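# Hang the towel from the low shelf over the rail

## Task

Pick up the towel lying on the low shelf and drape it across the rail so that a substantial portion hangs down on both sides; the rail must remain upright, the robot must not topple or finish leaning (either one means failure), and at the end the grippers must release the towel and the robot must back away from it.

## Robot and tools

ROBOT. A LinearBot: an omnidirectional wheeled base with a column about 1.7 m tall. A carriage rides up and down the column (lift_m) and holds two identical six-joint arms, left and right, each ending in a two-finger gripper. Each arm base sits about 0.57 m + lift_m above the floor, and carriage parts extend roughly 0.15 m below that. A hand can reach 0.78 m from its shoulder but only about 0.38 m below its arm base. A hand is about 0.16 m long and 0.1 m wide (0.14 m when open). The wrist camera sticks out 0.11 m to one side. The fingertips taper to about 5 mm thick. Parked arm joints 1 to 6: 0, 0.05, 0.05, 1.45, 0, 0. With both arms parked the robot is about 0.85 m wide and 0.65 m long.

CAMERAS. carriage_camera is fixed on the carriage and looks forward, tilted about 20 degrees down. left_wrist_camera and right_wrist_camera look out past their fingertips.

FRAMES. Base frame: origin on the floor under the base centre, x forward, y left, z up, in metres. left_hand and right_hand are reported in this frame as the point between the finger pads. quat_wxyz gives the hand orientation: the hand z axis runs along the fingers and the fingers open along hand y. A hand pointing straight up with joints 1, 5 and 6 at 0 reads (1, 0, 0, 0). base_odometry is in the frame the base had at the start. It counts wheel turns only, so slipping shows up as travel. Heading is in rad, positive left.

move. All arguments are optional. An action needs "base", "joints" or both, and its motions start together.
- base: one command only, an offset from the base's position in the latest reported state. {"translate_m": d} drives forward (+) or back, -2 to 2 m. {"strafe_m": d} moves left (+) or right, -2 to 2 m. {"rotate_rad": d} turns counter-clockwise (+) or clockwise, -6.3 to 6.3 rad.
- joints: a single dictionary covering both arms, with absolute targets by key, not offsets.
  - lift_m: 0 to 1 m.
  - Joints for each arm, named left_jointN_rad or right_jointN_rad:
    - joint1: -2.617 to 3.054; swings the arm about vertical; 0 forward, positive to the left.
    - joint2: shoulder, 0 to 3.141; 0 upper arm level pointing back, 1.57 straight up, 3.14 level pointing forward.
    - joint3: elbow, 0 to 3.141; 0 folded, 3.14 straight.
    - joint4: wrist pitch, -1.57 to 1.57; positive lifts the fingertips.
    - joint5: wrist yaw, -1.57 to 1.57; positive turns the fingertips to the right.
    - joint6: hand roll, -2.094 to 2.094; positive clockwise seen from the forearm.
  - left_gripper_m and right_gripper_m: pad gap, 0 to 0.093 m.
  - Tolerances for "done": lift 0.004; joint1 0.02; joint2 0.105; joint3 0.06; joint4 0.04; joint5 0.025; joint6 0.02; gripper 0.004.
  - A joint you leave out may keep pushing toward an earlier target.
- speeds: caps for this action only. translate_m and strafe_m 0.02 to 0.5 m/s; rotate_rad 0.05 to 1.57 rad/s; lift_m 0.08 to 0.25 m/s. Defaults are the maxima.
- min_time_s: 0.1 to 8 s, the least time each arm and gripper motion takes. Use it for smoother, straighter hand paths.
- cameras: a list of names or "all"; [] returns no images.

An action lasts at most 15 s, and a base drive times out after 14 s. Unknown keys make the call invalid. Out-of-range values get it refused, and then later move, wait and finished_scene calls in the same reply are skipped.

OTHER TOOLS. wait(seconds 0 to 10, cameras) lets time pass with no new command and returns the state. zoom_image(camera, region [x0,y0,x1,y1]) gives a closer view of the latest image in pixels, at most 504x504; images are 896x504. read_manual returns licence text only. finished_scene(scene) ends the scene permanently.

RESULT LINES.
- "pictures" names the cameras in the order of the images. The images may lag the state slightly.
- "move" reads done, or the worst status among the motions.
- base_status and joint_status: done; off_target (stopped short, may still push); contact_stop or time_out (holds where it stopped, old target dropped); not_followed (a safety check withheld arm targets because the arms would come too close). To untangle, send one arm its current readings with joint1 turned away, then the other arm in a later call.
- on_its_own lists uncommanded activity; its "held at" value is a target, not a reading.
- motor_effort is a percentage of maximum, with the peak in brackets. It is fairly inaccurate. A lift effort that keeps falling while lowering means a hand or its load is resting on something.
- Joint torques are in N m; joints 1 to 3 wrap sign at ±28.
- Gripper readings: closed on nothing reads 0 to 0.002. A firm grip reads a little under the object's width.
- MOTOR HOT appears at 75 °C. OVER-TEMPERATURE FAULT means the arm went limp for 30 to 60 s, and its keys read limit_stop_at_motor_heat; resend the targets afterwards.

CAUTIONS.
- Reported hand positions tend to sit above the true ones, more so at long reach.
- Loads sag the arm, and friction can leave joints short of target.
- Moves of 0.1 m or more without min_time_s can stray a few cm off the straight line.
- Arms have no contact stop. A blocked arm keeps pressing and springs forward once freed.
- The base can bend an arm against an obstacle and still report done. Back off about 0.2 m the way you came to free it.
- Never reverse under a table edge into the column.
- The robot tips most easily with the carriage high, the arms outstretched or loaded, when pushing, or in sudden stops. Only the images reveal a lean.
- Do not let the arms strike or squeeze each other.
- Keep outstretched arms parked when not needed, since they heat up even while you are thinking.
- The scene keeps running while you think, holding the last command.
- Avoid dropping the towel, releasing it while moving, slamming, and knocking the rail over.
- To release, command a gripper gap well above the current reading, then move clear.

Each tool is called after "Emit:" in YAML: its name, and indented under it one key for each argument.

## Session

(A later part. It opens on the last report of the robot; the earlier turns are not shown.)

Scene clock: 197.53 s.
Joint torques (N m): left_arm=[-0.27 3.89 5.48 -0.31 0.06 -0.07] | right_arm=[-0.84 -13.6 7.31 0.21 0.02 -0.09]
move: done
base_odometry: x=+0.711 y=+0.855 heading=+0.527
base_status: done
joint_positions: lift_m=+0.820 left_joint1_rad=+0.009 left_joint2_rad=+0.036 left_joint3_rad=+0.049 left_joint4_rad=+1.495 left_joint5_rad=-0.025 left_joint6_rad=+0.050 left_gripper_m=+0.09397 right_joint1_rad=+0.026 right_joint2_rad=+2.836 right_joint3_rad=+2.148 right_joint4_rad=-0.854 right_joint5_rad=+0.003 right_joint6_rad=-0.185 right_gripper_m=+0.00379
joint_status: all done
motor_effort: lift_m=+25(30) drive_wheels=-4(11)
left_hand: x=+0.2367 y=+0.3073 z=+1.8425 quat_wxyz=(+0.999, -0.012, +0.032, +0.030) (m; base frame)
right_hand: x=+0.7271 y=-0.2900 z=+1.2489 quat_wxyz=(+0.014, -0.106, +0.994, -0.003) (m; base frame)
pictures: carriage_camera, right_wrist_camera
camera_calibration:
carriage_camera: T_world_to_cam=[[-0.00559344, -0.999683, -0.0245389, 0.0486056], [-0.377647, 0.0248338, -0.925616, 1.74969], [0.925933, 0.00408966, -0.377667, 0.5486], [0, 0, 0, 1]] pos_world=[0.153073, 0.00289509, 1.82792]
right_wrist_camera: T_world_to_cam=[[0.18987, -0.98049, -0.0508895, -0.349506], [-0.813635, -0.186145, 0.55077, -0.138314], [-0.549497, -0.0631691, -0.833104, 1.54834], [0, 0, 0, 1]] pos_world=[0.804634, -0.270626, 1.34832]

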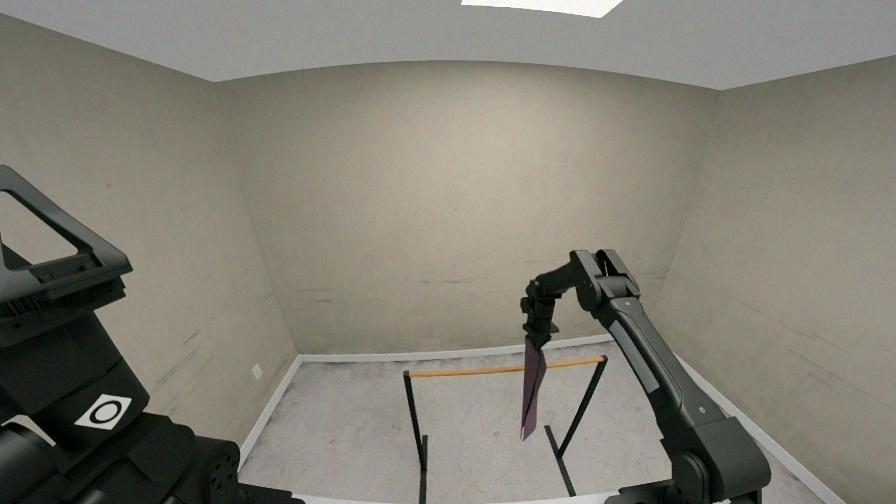

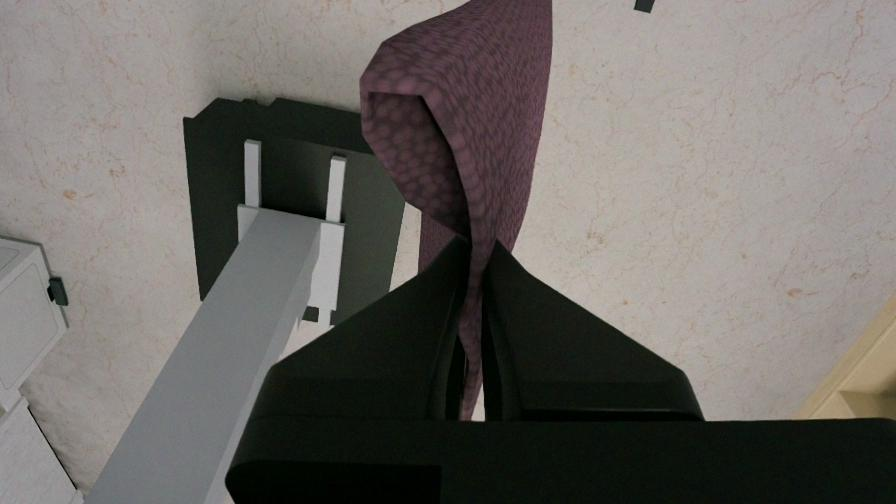

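Emit:
move:
  base: {"rotate_rad": 0.025}
  cameras: []

Emit:
move:
  base: {"translate_m": 0.165}
  speeds: {"translate_m": 0.12}
  cameras: ["carriage_camera", "right_wrist_camera"]

Scene clock: 205.07 s.
Joint torques (N m): left_arm=[-0.23 3.82 5.48 -0.29 0.05 -0.07] | right_arm=[-0.42 -13.45 7.36 0.22 0.02 -0.09]
move: done
base_odometry: x=+0.711 y=+0.855 heading=+0.551
base_status: done
joint_positions: lift_m=+0.820 left_joint1_rad=+0.009 left_joint2_rad=+0.036 left_joint3_rad=+0.049 left_joint4_rad=+1.495 left_joint5_rad=-0.025 left_joint6_rad=+0.050 left_gripper_m=+0.09397 right_joint1_rad=+0.023 right_joint2_rad=+2.836 right_joint3_rad=+2.148 right_joint4_rad=-0.858 right_joint5_rad=+0.003 right_joint6_rad=-0.185 right_gripper_m=+0.00378
joint_status: not commanded
motor_effort: lift_m=+25(25) drive_wheels=-7(7)
left_hand: x=+0.2367 y=+0.3073 z=+1.8425 quat_wxyz=(+0.999, -0.012, +0.032, +0.030) (m; base frame)
right_hand: x=+0.7260 y=-0.2919 z=+1.2489 quat_wxyz=(+0.012, -0.104, +0.995, -0.002) (m; base frame)
pictures: none
No camera images: "cameras" was empty.

Scene clock: 207.30 s.
Joint torques (N m): left_arm=[-0.29 3.89 5.45 -0.3 0.07 -0.07] | right_arm=[-0.38 -13.48 7.35 0.23 0.02 -0.1]
move: done
base_odometry: x=+0.852 y=+0.942 heading=+0.552
base_status: done
joint_positions: lift_m=+0.820 left_joint1_rad=+0.009 left_joint2_rad=+0.036 left_joint3_rad=+0.049 left_joint4_rad=+1.495 left_joint5_rad=-0.025 left_joint6_rad=+0.050 left_gripper_m=+0.09397 right_joint1_rad=+0.022 right_joint2_rad=+2.836 right_joint3_rad=+2.148 right_joint4_rad=-0.862 right_joint5_rad=+0.003 right_joint6_rad=-0.185 right_gripper_m=+0.00378
joint_status: not commanded
motor_effort: lift_m=+25(25) drive_wheels=-6(14)
left_hand: x=+0.2367 y=+0.3073 z=+1.8425 quat_wxyz=(+0.999, -0.012, +0.032, +0.030) (m; base frame)
right_hand: x=+0.7249 y=-0.2923 z=+1.2487 quat_wxyz=(+0.010, -0.103, +0.995, -0.002) (m; base frame)
pictures: carriage_camera, right_wrist_camera
camera_calibration:
carriage_camera: T_world_to_cam=[[-0.00559344, -0.999683, -0.0245389, 0.0486056], [-0.377647, 0.0248338, -0.925616, 1.74969], [0.925933, 0.00408966, -0.377667, 0.5486], [0, 0, 0, 1]] pos_world=[0.153073, 0.00289509, 1.82792]
right_wrist_camera: T_world_to_cam=[[0.184934, -0.981337, -0.0527006, -0.345779], [-0.80961, -0.182531, 0.557866, -0.151054], [-0.557074, -0.0605013, -0.828256, 1.54706], [0, 0, 0, 1]] pos_world=[0.803476, -0.273299, 1.3474]

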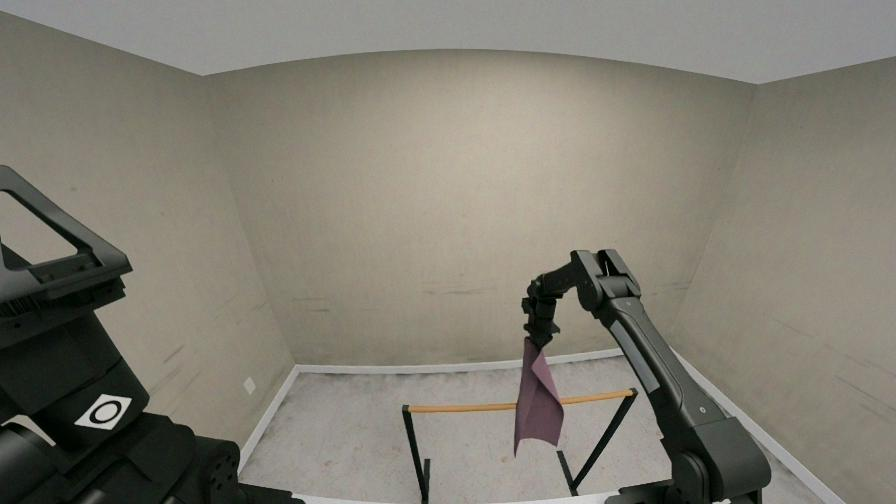

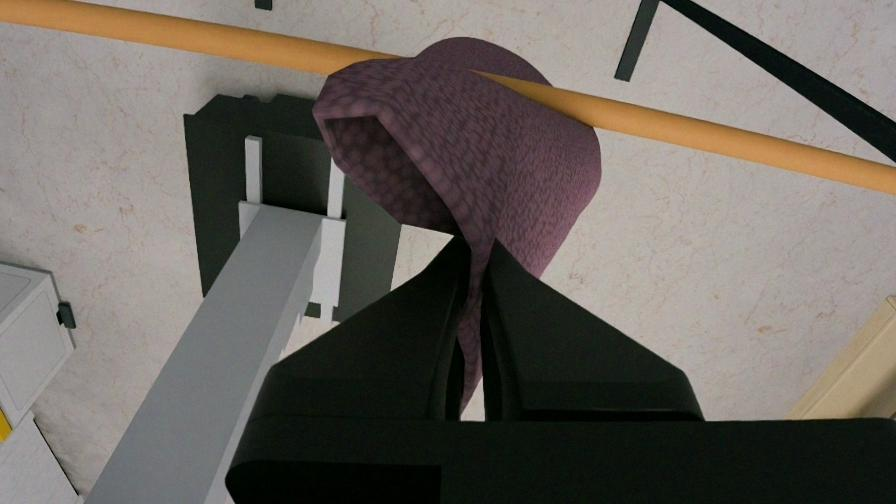

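Emit:
move:
  base: {"translate_m": 0.05}
  joints: {"lift_m": 0.76}
  speeds: {"translate_m": 0.07, "lift_m": 0.08}
  cameras: []

Emit:
move:
  joints: {"lift_m": 0.66, "right_joint4_rad": -0.6}
  speeds: {"lift_m": 0.08}
  min_time_s: 1.2
  cameras: ["carriage_camera", "right_wrist_camera"]

Scene clock: 236.33 s.
Joint torques (N m): left_arm=[-0.27 3.88 5.45 -0.31 0.05 -0.07] | right_arm=[-0.35 -14.2 6.99 0.31 0.03 -0.1]
move: done
base_odometry: x=+0.894 y=+0.968 heading=+0.554
base_status: done
joint_positions: lift_m=+0.760 left_joint1_rad=+0.009 left_joint2_rad=+0.036 left_joint3_rad=+0.050 left_joint4_rad=+1.495 left_joint5_rad=-0.025 left_joint6_rad=+0.050 left_gripper_m=+0.09397 right_joint1_rad=+0.021 right_joint2_rad=+2.844 right_joint3_rad=+2.152 right_joint4_rad=-0.865 right_joint5_rad=+0.003 right_joint6_rad=-0.185 right_gripper_m=+0.00378
joint_status: all done
motor_effort: lift_m=+20(21) drive_wheels=+7(16)
left_hand: x=+0.2363 y=+0.3073 z=+1.7833 quat_wxyz=(+0.999, -0.012, +0.031, +0.030) (m; base frame)
right_hand: x=+0.7233 y=-0.2928 z=+1.1861 quat_wxyz=(+0.006, -0.103, +0.995, -0.002) (m; base frame)
pictures: none
No camera images: "cameras" was empty.

Scene clock: 237.93 s.
Joint torques (N m): left_arm=[-0.27 3.88 5.42 -0.3 0.05 -0.08] | right_arm=[-0.32 -14.98 7.2 0.95 0.03 -0.09]
move: done
base_odometry: x=+0.894 y=+0.968 heading=+0.554
base_status: not commanded
joint_positions: lift_m=+0.660 left_joint1_rad=+0.009 left_joint2_rad=+0.036 left_joint3_rad=+0.050 left_joint4_rad=+1.495 left_joint5_rad=-0.025 left_joint6_rad=+0.050 left_gripper_m=+0.09397 right_joint1_rad=+0.021 right_joint2_rad=+2.847 right_joint3_rad=+2.154 right_joint4_rad=-0.621 right_joint5_rad=+0.003 right_joint6_rad=-0.185 right_gripper_m=+0.00379
joint_status: all done
motor_effort: lift_m=+20(21) drive_wheels=+7(7)
left_hand: x=+0.2363 y=+0.3073 z=+1.6833 quat_wxyz=(+0.999, -0.012, +0.031, +0.030) (m; base frame)
right_hand: x=+0.7827 y=-0.2915 z=+1.0934 quat_wxyz=(+0.127, -0.102, +0.987, -0.012) (m; base frame)
pictures: carriage_camera, right_wrist_camera
camera_calibration:
carriage_camera: T_world_to_cam=[[-0.00559344, -0.999683, -0.0245389, 0.0446932], [-0.377647, 0.0248338, -0.925616, 1.60211], [0.925933, 0.00408966, -0.377667, 0.488385], [0, 0, 0, 1]] pos_world=[0.153073, 0.00289509, 1.66849]
right_wrist_camera: T_world_to_cam=[[0.191978, -0.981313, -0.013016, -0.412715], [-0.917662, -0.184196, 0.35209, 0.291537], [-0.347908, -0.0556494, -0.935876, 1.40605], [0, 0, 0, 1]] pos_world=[0.835941, -0.273057, 1.20787]

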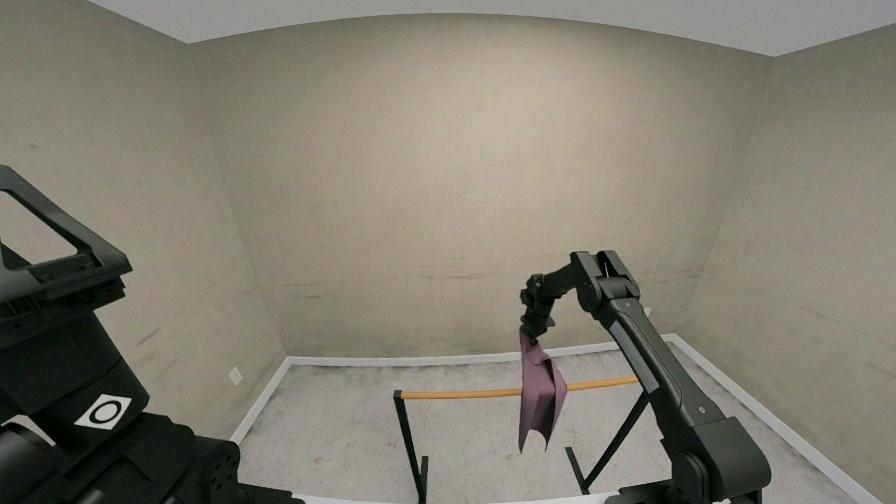

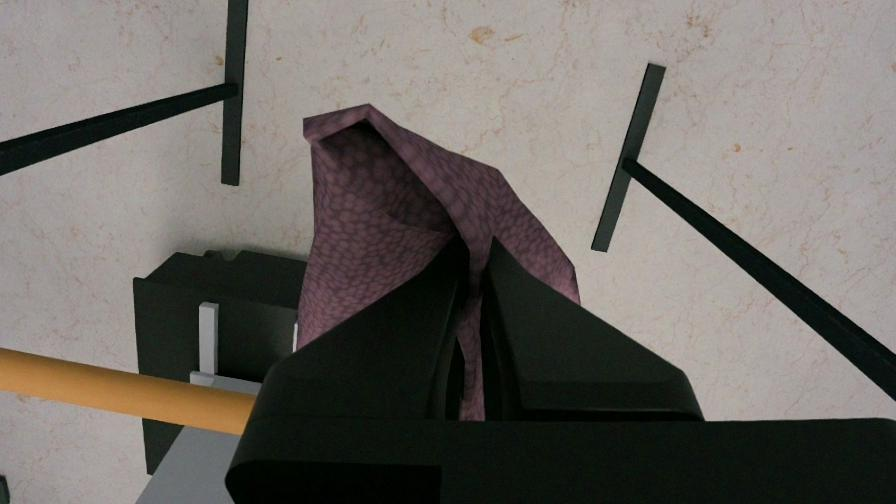

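Emit:
move:
  joints: {"lift_m": 0.40}
  speeds: {"lift_m": 0.12}
  cameras: ["carriage_camera", "right_wrist_camera"]

Scene clock: 244.57 s.
Joint torques (N m): left_arm=[-0.32 3.96 5.41 -0.28 0.05 -0.07] | right_arm=[-0.55 -15.13 7.2 0.98 0.01 -0.08]
move: done
base_odometry: x=+0.894 y=+0.968 heading=+0.554
base_status: not commanded
joint_positions: lift_m=+0.400 left_joint1_rad=+0.009 left_joint2_rad=+0.036 left_joint3_rad=+0.050 left_joint4_rad=+1.495 left_joint5_rad=-0.025 left_joint6_rad=+0.050 left_gripper_m=+0.09397 right_joint1_rad=+0.021 right_joint2_rad=+2.849 right_joint3_rad=+2.156 right_joint4_rad=-0.612 right_joint5_rad=+0.003 right_joint6_rad=-0.185 right_gripper_m=+0.00379
joint_status: all done
motor_effort: lift_m=+20(20) drive_wheels=-6(7)
left_hand: x=+0.2363 y=+0.3073 z=+1.4233 quat_wxyz=(+0.999, -0.012, +0.031, +0.030) (m; base frame)
right_hand: x=+0.7849 y=-0.2915 z=+0.8333 quat_wxyz=(+0.132, -0.102, +0.986, -0.012) (m; base frame)
pictures: carriage_camera, right_wrist_camera
camera_calibration:
carriage_camera: T_world_to_cam=[[-0.00559344, -0.999683, -0.0245389, 0.0383135], [-0.377647, 0.0248338, -0.925616, 1.36147], [0.925933, 0.00408966, -0.377667, 0.3902], [0, 0, 0, 1]] pos_world=[0.153073, 0.00289509, 1.40851]
right_wrist_camera: T_world_to_cam=[[0.192086, -0.981311, -0.0115137, -0.417816], [-0.920715, -0.184261, 0.343993, 0.394279], [-0.339685, -0.0554754, -0.938902, 1.15953], [0, 0, 0, 1]] pos_world=[0.837152, -0.273031, 0.948247]

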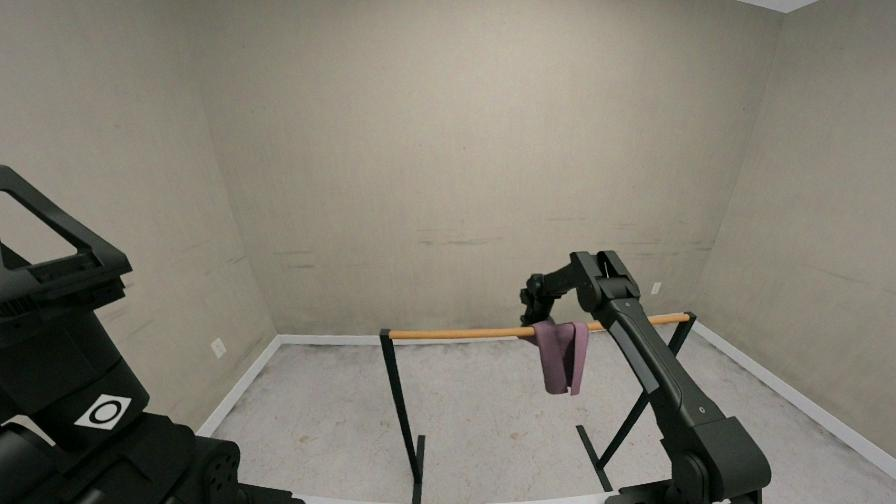

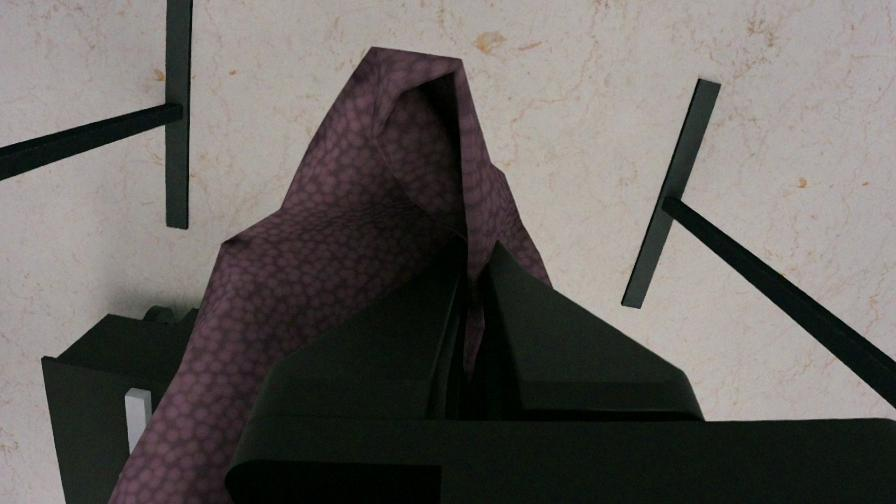

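Emit:
move:
  joints: {"right_gripper_m": 0.05}
  min_time_s: 1.5
  cameras: ["carriage_camera", "right_wrist_camera"]

Scene clock: 253.53 s.
Joint torques (N m): left_arm=[-0.17 3.81 5.41 -0.29 0.07 -0.09] | right_arm=[-0.36 -15.16 7.05 0.92 0.03 -0.1]
move: done
base_odometry: x=+0.894 y=+0.968 heading=+0.554
base_status: not commanded
joint_positions: lift_m=+0.400 left_joint1_rad=+0.009 left_joint2_rad=+0.036 left_joint3_rad=+0.050 left_joint4_rad=+1.495 left_joint5_rad=-0.025 left_joint6_rad=+0.050 left_gripper_m=+0.09397 right_joint1_rad=+0.021 right_joint2_rad=+2.849 right_joint3_rad=+2.156 right_joint4_rad=-0.612 right_joint5_rad=+0.003 right_joint6_rad=-0.185 right_gripper_m=+0.04988
joint_status: all done
motor_effort: lift_m=+20(20) drive_wheels=+7(7)
left_hand: x=+0.2363 y=+0.3073 z=+1.4233 quat_wxyz=(+0.999, -0.012, +0.031, +0.030) (m; base frame)
right_hand: x=+0.7850 y=-0.2914 z=+0.8334 quat_wxyz=(+0.132, -0.102, +0.986, -0.012) (m; base frame)
pictures: carriage_camera, right_wrist_camera
camera_calibration:
carriage_camera: T_world_to_cam=[[-0.00559344, -0.999683, -0.0245389, 0.0383135], [-0.377647, 0.0248338, -0.925616, 1.36147], [0.925933, 0.00408966, -0.377667, 0.3902], [0, 0, 0, 1]] pos_world=[0.153073, 0.00289509, 1.40851]
right_wrist_camera: T_world_to_cam=[[0.19209, -0.98131, -0.0114483, -0.417889], [-0.920846, -0.184264, 0.34364, 0.394751], [-0.339327, -0.0554678, -0.939032, 1.15942], [0, 0, 0, 1]] pos_world=[0.837199, -0.27303, 0.948292]

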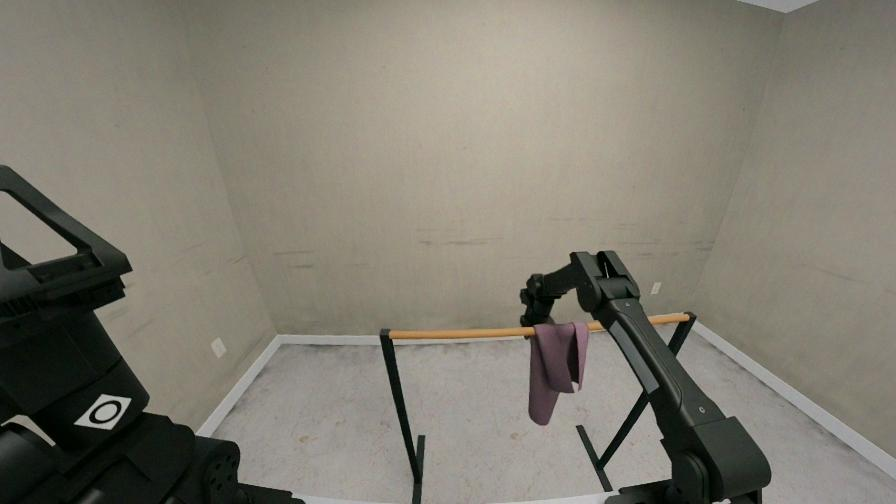

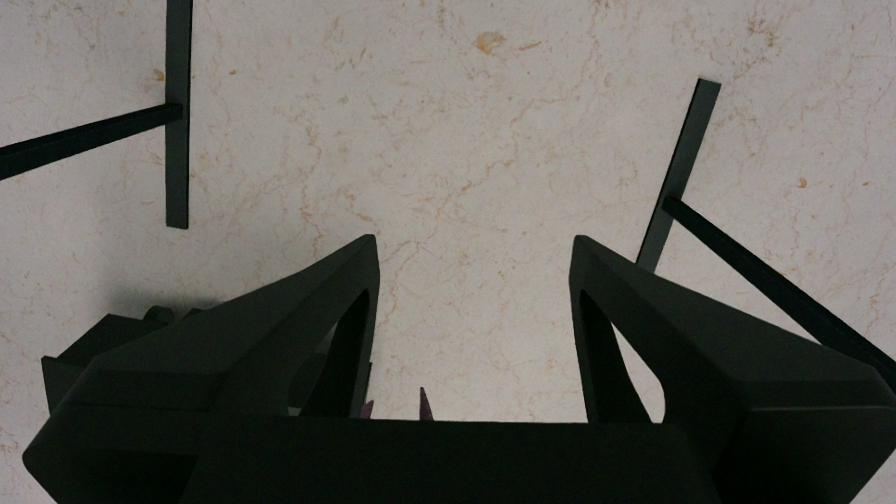

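Emit:
move:
  joints: {"lift_m": 0.72}
  speeds: {"lift_m": 0.15}
  cameras: ["carriage_camera", "right_wrist_camera"]

Scene clock: 258.80 s.
Joint torques (N m): left_arm=[-0.24 3.78 5.48 -0.32 0.05 -0.09] | right_arm=[-0.34 -15.65 7.01 0.87 0.03 -0.08]
move: done
base_odometry: x=+0.894 y=+0.968 heading=+0.554
base_status: not commanded
joint_positions: lift_m=+0.720 left_joint1_rad=+0.009 left_joint2_rad=+0.036 left_joint3_rad=+0.050 left_joint4_rad=+1.495 left_joint5_rad=-0.025 left_joint6_rad=+0.050 left_gripper_m=+0.09397 right_joint1_rad=+0.021 right_joint2_rad=+2.853 right_joint3_rad=+2.159 right_joint4_rad=-0.603 right_joint5_rad=+0.003 right_joint6_rad=-0.185 right_gripper_m=+0.04988
joint_status: all done
motor_effort: lift_m=+25(30) drive_wheels=+7(7)
left_hand: x=+0.2363 y=+0.3073 z=+1.7427 quat_wxyz=(+0.999, -0.012, +0.031, +0.030) (m; base frame)
right_hand: x=+0.7868 y=-0.2914 z=+1.1520 quat_wxyz=(+0.136, -0.102, +0.985, -0.013) (m; base frame)
pictures: carriage_camera, right_wrist_camera
camera_calibration:
carriage_camera: T_world_to_cam=[[-0.00559344, -0.999683, -0.0245389, 0.0461519], [-0.377647, 0.0248338, -0.925616, 1.65714], [0.925933, 0.00408966, -0.377667, 0.510837], [0, 0, 0, 1]] pos_world=[0.153073, 0.00289509, 1.72793]
right_wrist_camera: T_world_to_cam=[[0.192169, -0.981309, -0.0102065, -0.416048], [-0.923312, -0.184316, 0.33693, 0.296623], [-0.332514, -0.0553237, -0.941474, 1.4567], [0, 0, 0, 1]] pos_world=[0.838201, -0.273009, 1.26726]

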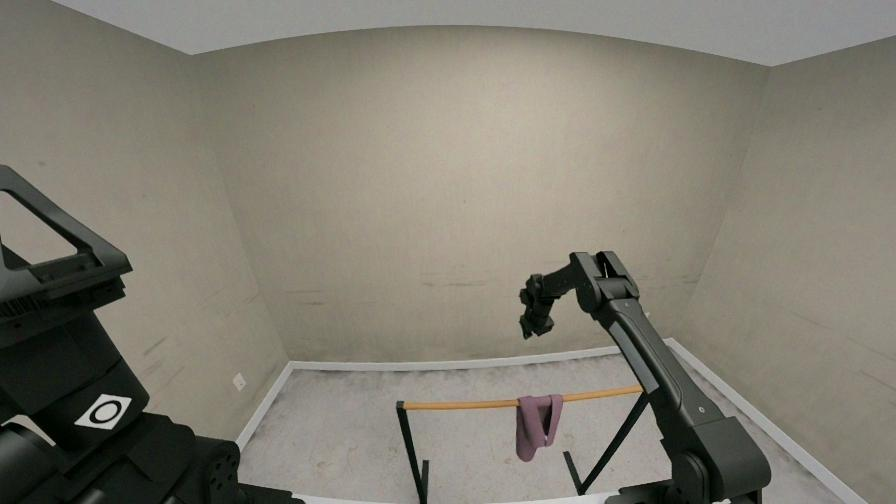

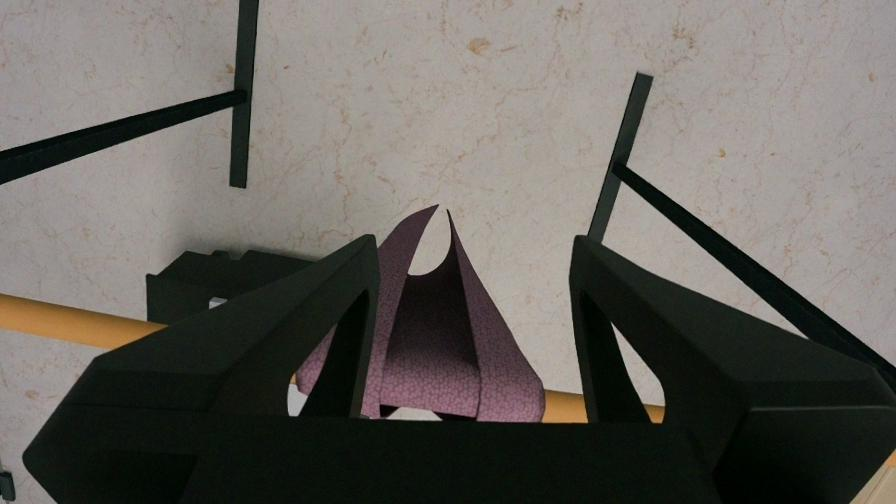

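Emit:
move:
  base: {"translate_m": -0.45}
  speeds: {"translate_m": 0.25}
  cameras: ["carriage_camera", "right_wrist_camera"]

Emit:
zoom_image:
  camera: "carriage_camera"
  region: [380, 300, 600, 480]

Scene clock: 264.57 s.
Joint torques (N m): left_arm=[-0.32 3.95 5.53 -0.29 0.04 -0.08] | right_arm=[-0.2 -15.64 6.98 0.81 0.02 -0.09]
move: done
base_odometry: x=+0.511 y=+0.731 heading=+0.555
base_status: done
joint_positions: lift_m=+0.720 left_joint1_rad=+0.009 left_joint2_rad=+0.036 left_joint3_rad=+0.050 left_joint4_rad=+1.494 left_joint5_rad=-0.025 left_joint6_rad=+0.050 left_gripper_m=+0.09397 right_joint1_rad=+0.020 right_joint2_rad=+2.853 right_joint3_rad=+2.159 right_joint4_rad=-0.597 right_joint5_rad=+0.002 right_joint6_rad=-0.185 right_gripper_m=+0.04988
joint_status: not commanded
motor_effort: lift_m=+24(25) drive_wheels=-6(14)
left_hand: x=+0.2367 y=+0.3073 z=+1.7427 quat_wxyz=(+0.999, -0.012, +0.032, +0.030) (m; base frame)
right_hand: x=+0.7883 y=-0.2920 z=+1.1524 quat_wxyz=(+0.139, -0.101, +0.985, -0.013) (m; base frame)
pictures: carriage_camera, right_wrist_camera
camera_calibration:
carriage_camera: T_world_to_cam=[[-0.00559344, -0.999683, -0.0245389, 0.0461519], [-0.377647, 0.0248338, -0.925616, 1.65714], [0.925933, 0.00408966, -0.377667, 0.510837], [0, 0, 0, 1]] pos_world=[0.153073, 0.00289509, 1.72793]
right_wrist_camera: T_world_to_cam=[[0.191208, -0.981503, -0.00952165, -0.416955], [-0.92554, -0.183519, 0.331205, 0.306313], [-0.326827, -0.0545164, -0.943511, 1.45564], [0, 0, 0, 1]] pos_world=[0.838972, -0.273672, 1.26799]

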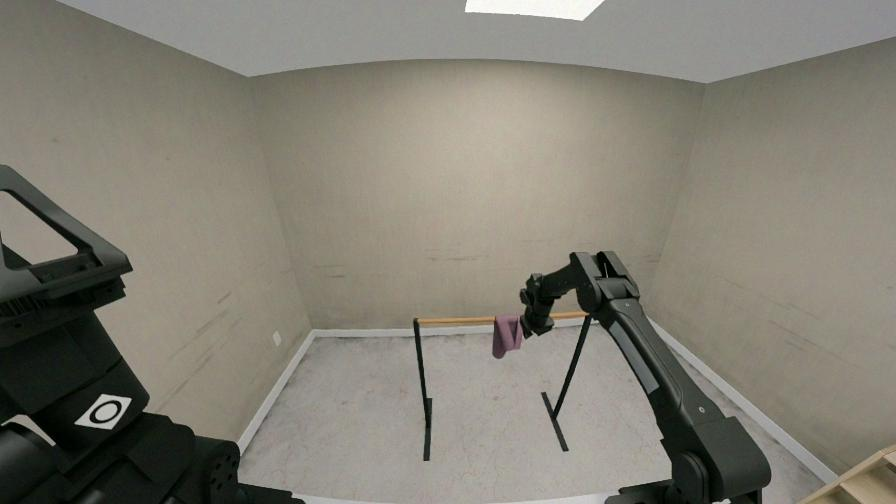

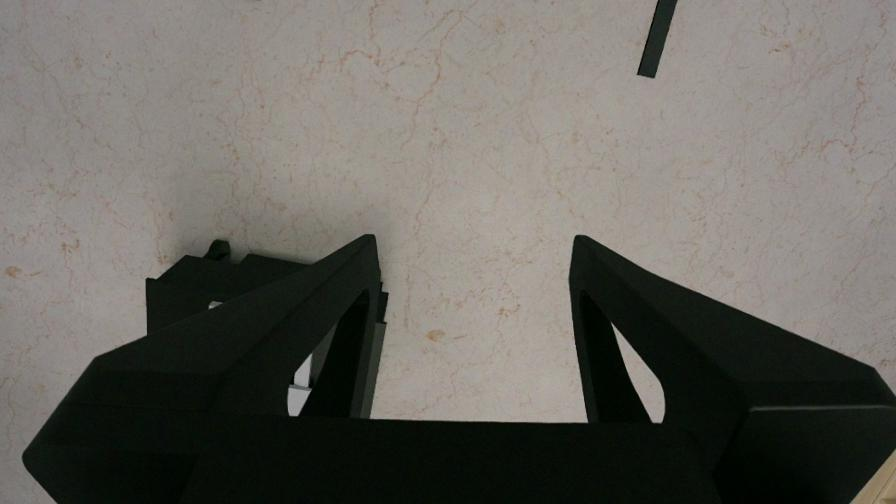

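Scaled by 2.291 from the camera's 896x504 image, which has a finer 1280x720 frame.

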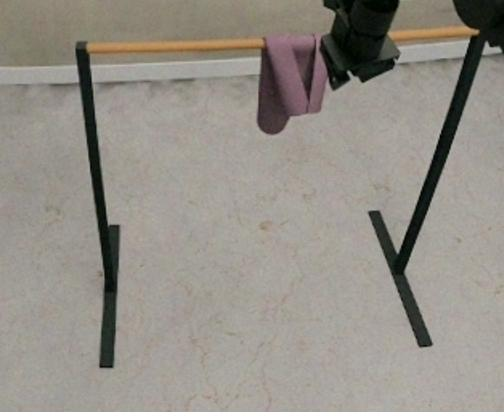

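Emit:
move:
  base: {"translate_m": -0.15}
  joints: {"lift_m": 0.4, "right_joint1_rad": 0, "right_joint2_rad": 0.05, "right_joint3_rad": 0.05, "right_joint4_rad": 1.45, "right_joint5_rad": 0, "right_joint6_rad": 0}
  min_time_s: 2.0
  cameras: ["carriage_camera"]

Emit:
zoom_image:
  camera: "carriage_camera"
  region: [420, 200, 620, 400]

Scene clock: 278.93 s.
Joint torques (N m): left_arm=[-0.28 3.88 5.45 -0.28 0.06 -0.08] | right_arm=[-0.91 2.73 5.01 0.06 0.06 0.26]
move: done
base_odometry: x=+0.384 y=+0.652 heading=+0.556
base_status: done
joint_positions: lift_m=+0.400 left_joint1_rad=+0.009 left_joint2_rad=+0.036 left_joint3_rad=+0.050 left_joint4_rad=+1.493 left_joint5_rad=-0.025 left_joint6_rad=+0.050 left_gripper_m=+0.09397 right_joint1_rad=+0.007 right_joint2_rad=+0.061 right_joint3_rad=+0.059 right_joint4_rad=+1.434 right_joint5_rad=+0.002 right_joint6_rad=-0.016 right_gripper_m=+0.04988
joint_status: all done
motor_effort: lift_m=+20(20) drive_wheels=-6(16)
left_hand: x=+0.2370 y=+0.3074 z=+1.4232 quat_wxyz=(+0.999, -0.012, +0.032, +0.030) (m; base frame)
right_hand: x=+0.2564 y=-0.3031 z=+1.4242 quat_wxyz=(+0.998, +0.000, +0.069, -0.005) (m; base frame)
pictures: carriage_camera
camera_calibration:
carriage_camera: T_world_to_cam=[[-0.00559344, -0.999683, -0.0245389, 0.0383136], [-0.377647, 0.0248338, -0.925616, 1.36147], [0.925933, 0.00408966, -0.377667, 0.3902], [0, 0, 0, 1]] pos_world=[0.153073, 0.00289509, 1.40851]

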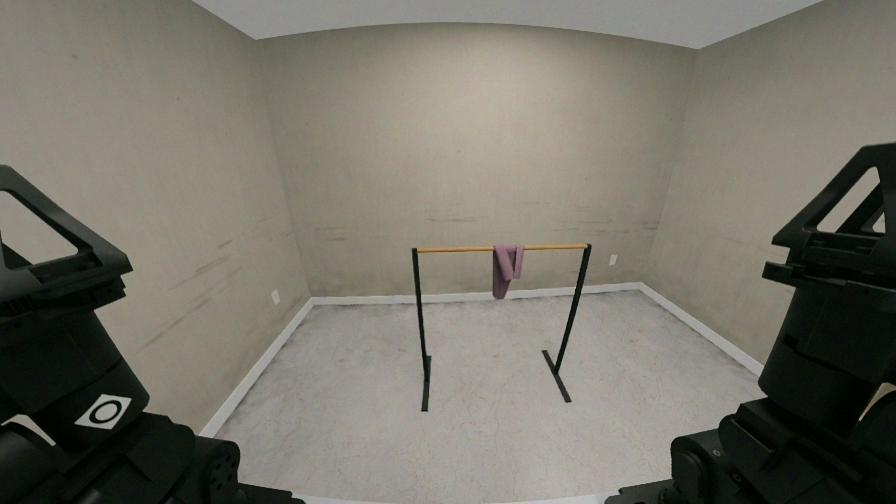

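Scaled by 2.520 from the camera's 896x504 image, which has a finer 1280x720 frame.

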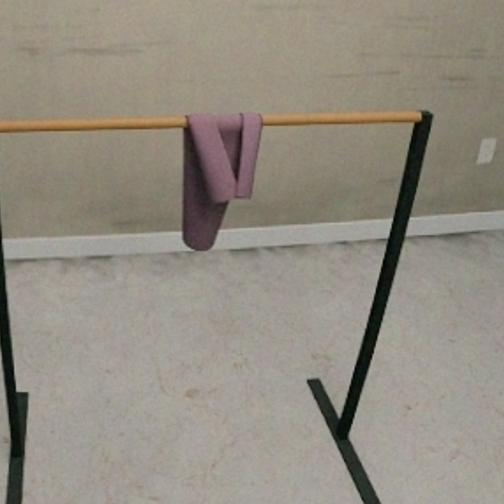

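Emit:
move:
  joints: {"lift_m": 0.0}
  cameras: ["carriage_camera"]

Emit:
zoom_image:
  camera: "carriage_camera"
  region: [450, 130, 570, 250]

Scene clock: 303.87 s.
Joint torques (N m): left_arm=[-0.28 3.92 5.38 -0.27 0.07 -0.08] | right_arm=[-0.87 2.91 5.63 0 0.05 0.22]
move: done
base_odometry: x=+0.384 y=+0.652 heading=+0.556
base_status: not commanded
joint_positions: lift_m=+0.003 left_joint1_rad=+0.009 left_joint2_rad=+0.036 left_joint3_rad=+0.050 left_joint4_rad=+1.493 left_joint5_rad=-0.025 left_joint6_rad=+0.050 left_gripper_m=+0.09397 right_joint1_rad=+0.007 right_joint2_rad=+0.059 right_joint3_rad=+0.052 right_joint4_rad=+1.437 right_joint5_rad=+0.002 right_joint6_rad=-0.015 right_gripper_m=+0.04988
joint_status: all done
joint sent to its limit — lift_m, lower limit.
motor_effort: lift_m=+20(20) drive_wheels=-6(6)
left_hand: x=+0.2370 y=+0.3074 z=+1.0261 quat_wxyz=(+0.999, -0.012, +0.032, +0.030) (m; base frame)
right_hand: x=+0.2570 y=-0.3031 z=+1.0252 quat_wxyz=(+0.998, +0.000, +0.070, -0.004) (m; base frame)
pictures: carriage_camera
camera_calibration:
carriage_camera: T_world_to_cam=[[-0.00559344, -0.999683, -0.0245389, 0.0285673], [-0.377647, 0.0248338, -0.925616, 0.993842], [0.925933, 0.00408966, -0.377667, 0.2402], [0, 0, 0, 1]] pos_world=[0.153073, 0.00289509, 1.01133]

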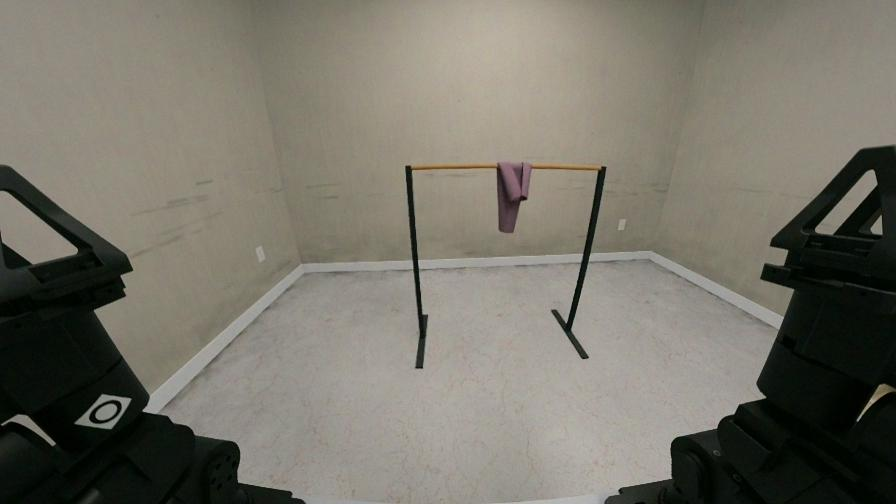

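Scaled by 4.200 from the camera's 896x504 image, which has a finer 1280x720 frame.

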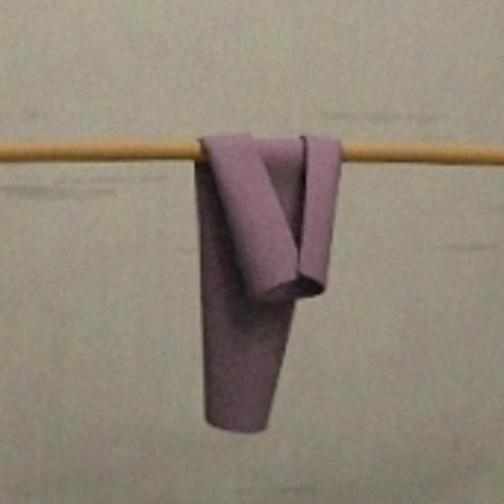

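Emit:
move:
  base: {"strafe_m": -0.275}
  joints: {"lift_m": 0.19, "right_joint1_rad": 0, "right_joint2_rad": 2.609, "right_joint3_rad": 1.551, "right_joint4_rad": 1.058, "right_joint5_rad": -1.55, "right_joint6_rad": 0, "right_gripper_m": 0.07}
  speeds: {"strafe_m": 0.2}
  min_time_s: 2.5
  cameras: ["carriage_camera", "right_wrist_camera"]

Scene clock: 348.77 s.
Joint torques (N m): left_arm=[-0.31 3.97 5.5 -0.27 0.07 -0.09] | right_arm=[-0.65 -12.78 6.95 1.2 -0.03 0.2]
move: done
base_odometry: x=+0.529 y=+0.418 heading=+0.555
base_status: done
joint_positions: lift_m=+0.190 left_joint1_rad=+0.009 left_joint2_rad=+0.036 left_joint3_rad=+0.050 left_joint4_rad=+1.493 left_joint5_rad=-0.025 left_joint6_rad=+0.050 left_gripper_m=+0.09397 right_joint1_rad=+0.003 right_joint2_rad=+2.586 right_joint3_rad=+1.535 right_joint4_rad=+1.074 right_joint5_rad=-1.539 right_joint6_rad=-0.014 right_gripper_m=+0.06986
joint_status: all done
motor_effort: lift_m=+24(30) drive_wheels=-2(8)
left_hand: x=+0.2369 y=+0.3074 z=+1.2127 quat_wxyz=(+0.999, -0.012, +0.032, +0.030) (m; base frame)
right_hand: x=+0.7178 y=-0.1297 z=+0.8527 quat_wxyz=(+0.516, -0.502, +0.498, +0.484) (m; base frame)
pictures: carriage_camera, right_wrist_camera
camera_calibration:
carriage_camera: T_world_to_cam=[[-0.00559344, -0.999683, -0.0245389, 0.0331483], [-0.377647, 0.0248338, -0.925616, 1.16664], [0.925933, 0.00408966, -0.377667, 0.310704], [0, 0, 0, 1]] pos_world=[0.153073, 0.00289509, 1.19802]
right_wrist_camera: T_world_to_cam=[[0.999449, 0.0300041, 0.0141689, -0.716238], [0.0288425, -0.574457, -0.818027, 0.614298], [-0.0164047, 0.817985, -0.575006, 0.734787], [0, 0, 0, 1]] pos_world=[0.710179, -0.226667, 0.935167]

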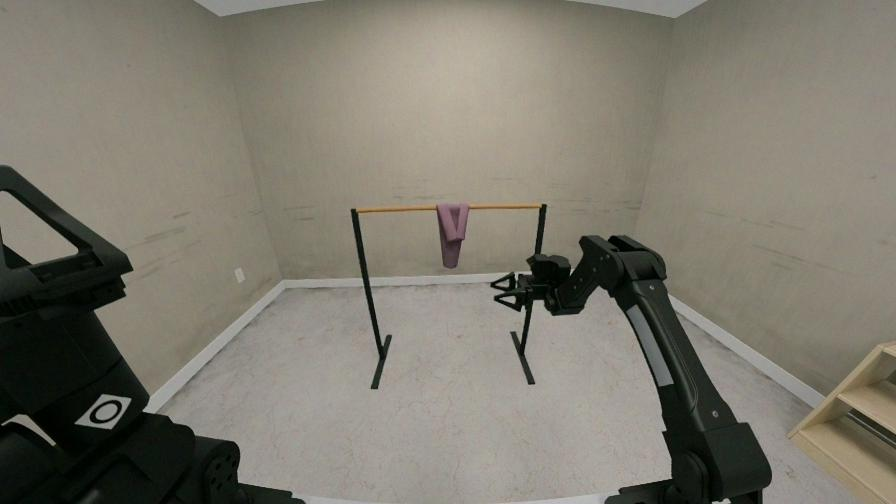

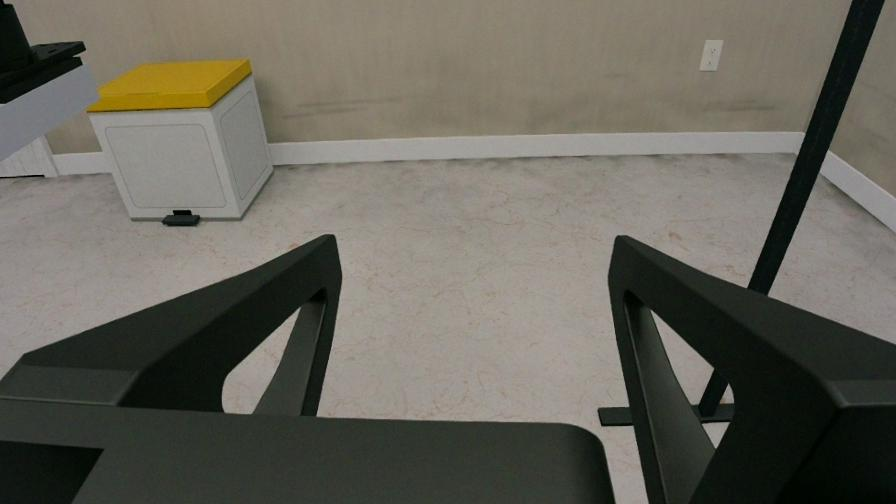

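Emit:
move:
  base: {"translate_m": 0.41}
  speeds: {"translate_m": 0.15}
  cameras: ["carriage_camera", "right_wrist_camera"]

Emit:
zoom_image:
  camera: "carriage_camera"
  region: [380, 200, 600, 380]

Scene clock: 358.90 s.
Joint torques (N m): left_arm=[-0.23 3.89 5.5 -0.26 0.05 -0.08] | right_arm=[-0.53 -12.85 6.98 1.2 -0.01 0.21]
move: done
base_odometry: x=+0.877 y=+0.634 heading=+0.554
base_status: done
joint_positions: lift_m=+0.190 left_joint1_rad=+0.009 left_joint2_rad=+0.036 left_joint3_rad=+0.050 left_joint4_rad=+1.494 left_joint5_rad=-0.025 left_joint6_rad=+0.050 left_gripper_m=+0.09397 right_joint1_rad=+0.003 right_joint2_rad=+2.586 right_joint3_rad=+1.535 right_joint4_rad=+1.073 right_joint5_rad=-1.543 right_joint6_rad=-0.014 right_gripper_m=+0.06986
joint_status: not commanded
motor_effort: lift_m=+24(24) drive_wheels=-5(11)
left_hand: x=+0.2368 y=+0.3074 z=+1.2128 quat_wxyz=(+0.999, -0.012, +0.032, +0.030) (m; base frame)
right_hand: x=+0.7171 y=-0.1297 z=+0.8526 quat_wxyz=(+0.515, -0.502, +0.497, +0.485) (m; base frame)
pictures: carriage_camera, right_wrist_camera
camera_calibration:
carriage_camera: T_world_to_cam=[[-0.00559344, -0.999683, -0.0245389, 0.0331483], [-0.377647, 0.0248338, -0.925616, 1.16664], [0.925933, 0.00408966, -0.377667, 0.310704], [0, 0, 0, 1]] pos_world=[0.153073, 0.00289509, 1.19802]
right_wrist_camera: T_world_to_cam=[[0.999343, 0.0338168, 0.0130227, -0.714036], [0.0300973, -0.574415, -0.81801, 0.613333], [-0.0201821, 0.817865, -0.575056, 0.737438], [0, 0, 0, 1]] pos_world=[0.70999, -0.22667, 0.935079]

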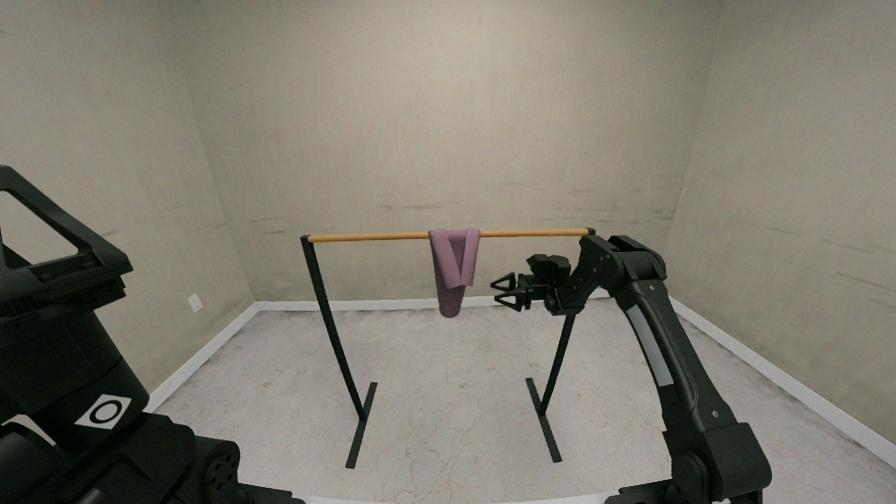

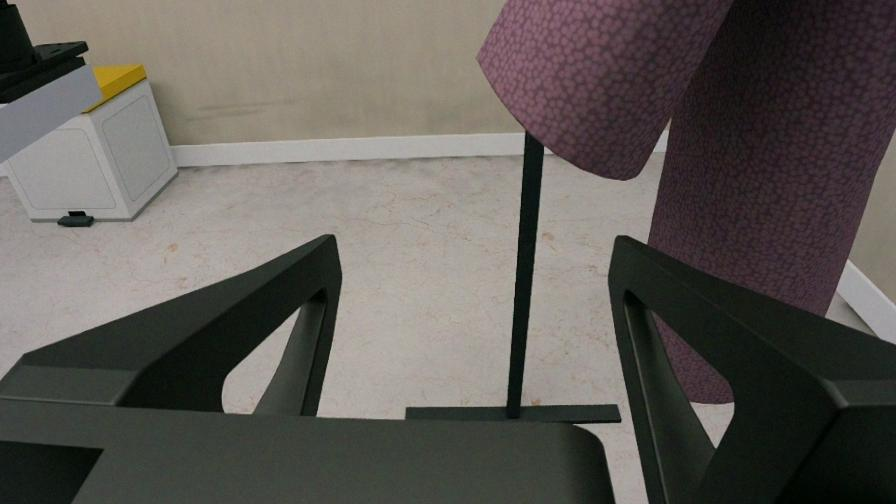

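Scaled by 2.291 from the camera's 896x504 image, which has a finer 1280x720 frame.

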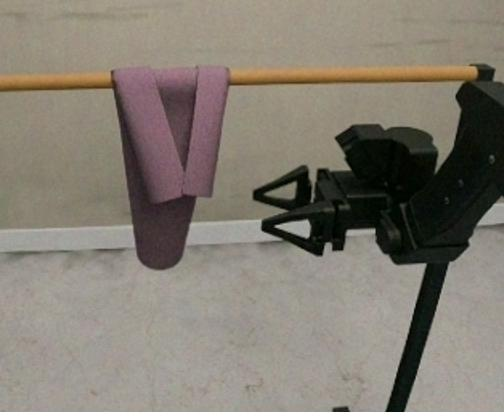

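Emit:
move:
  base: {"translate_m": 0.034}
  speeds: {"translate_m": 0.06}
  cameras: []

Emit:
move:
  base: {"strafe_m": 0.035}
  speeds: {"strafe_m": 0.06}
  cameras: ["carriage_camera", "right_wrist_camera"]

Emit:
zoom_image:
  camera: "carriage_camera"
  region: [380, 200, 600, 380]

Scene clock: 386.03 s.
Joint torques (N m): left_arm=[-0.25 3.78 5.44 -0.27 0.07 -0.08] | right_arm=[-0.61 -12.64 6.97 1.22 0 0.21]
move: done
base_odometry: x=+0.907 y=+0.652 heading=+0.554
base_status: done
joint_positions: lift_m=+0.190 left_joint1_rad=+0.009 left_joint2_rad=+0.036 left_joint3_rad=+0.050 left_joint4_rad=+1.494 left_joint5_rad=-0.025 left_joint6_rad=+0.050 left_gripper_m=+0.09397 right_joint1_rad=+0.003 right_joint2_rad=+2.586 right_joint3_rad=+1.535 right_joint4_rad=+1.073 right_joint5_rad=-1.544 right_joint6_rad=-0.014 right_gripper_m=+0.06986
joint_status: not commanded
motor_effort: lift_m=+24(24) drive_wheels=-4(13)
left_hand: x=+0.2367 y=+0.3073 z=+1.2128 quat_wxyz=(+0.999, -0.012, +0.032, +0.030) (m; base frame)
right_hand: x=+0.7169 y=-0.1296 z=+0.8525 quat_wxyz=(+0.515, -0.503, +0.497, +0.485) (m; base frame)
pictures: none
No camera images: "cameras" was empty.

Scene clock: 387.13 s.
Joint torques (N m): left_arm=[-0.25 3.9 5.52 -0.26 0.05 -0.08] | right_arm=[-0.31 -12.71 6.99 1.19 0 0.23]
move: done
base_odometry: x=+0.888 y=+0.681 heading=+0.553
base_status: done
joint_positions: lift_m=+0.190 left_joint1_rad=+0.009 left_joint2_rad=+0.036 left_joint3_rad=+0.050 left_joint4_rad=+1.494 left_joint5_rad=-0.025 left_joint6_rad=+0.050 left_gripper_m=+0.09397 right_joint1_rad=+0.001 right_joint2_rad=+2.586 right_joint3_rad=+1.535 right_joint4_rad=+1.073 right_joint5_rad=-1.544 right_joint6_rad=-0.014 right_gripper_m=+0.06986
joint_status: not commanded
motor_effort: lift_m=+24(24) drive_wheels=-3(9)
left_hand: x=+0.2367 y=+0.3073 z=+1.2128 quat_wxyz=(+0.999, -0.012, +0.032, +0.030) (m; base frame)
right_hand: x=+0.7173 y=-0.1306 z=+0.8526 quat_wxyz=(+0.515, -0.502, +0.497, +0.485) (m; base frame)
pictures: carriage_camera, right_wrist_camera
camera_calibration:
carriage_camera: T_world_to_cam=[[-0.00559344, -0.999683, -0.0245389, 0.0331483], [-0.377647, 0.0248338, -0.925616, 1.16664], [0.925933, 0.00408966, -0.377667, 0.310704], [0, 0, 0, 1]] pos_world=[0.153073, 0.00289509, 1.19802]
right_wrist_camera: T_world_to_cam=[[0.999364, 0.0330544, 0.0134031, -0.714646], [0.029971, -0.574458, -0.817985, 0.612925], [-0.0193385, 0.817866, -0.575083, 0.737683], [0, 0, 0, 1]] pos_world=[0.710087, -0.227605, 0.935171]

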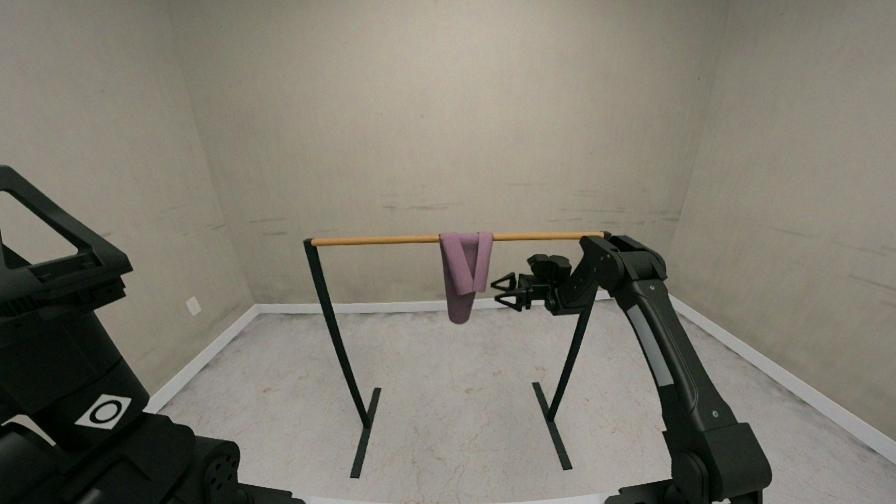

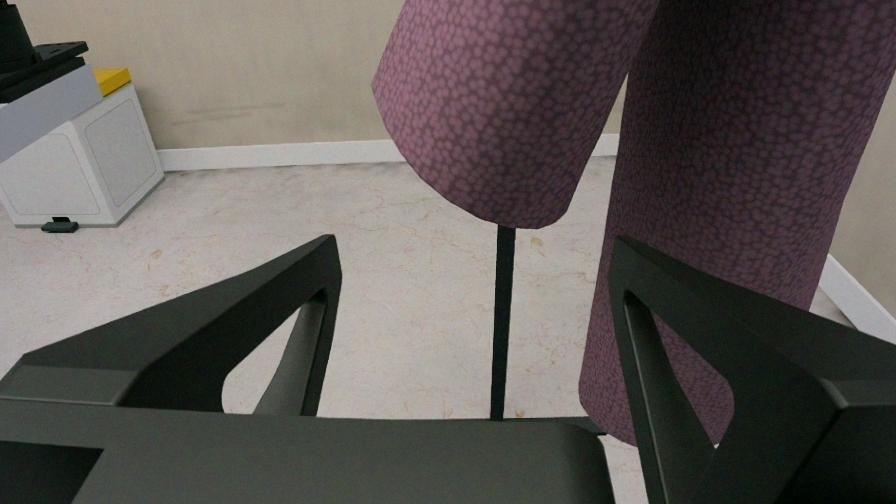

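Scaled by 2.291 from the camera's 896x504 image, which has a finer 1280x720 frame.

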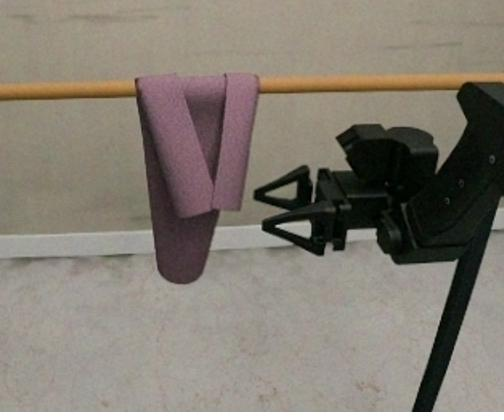

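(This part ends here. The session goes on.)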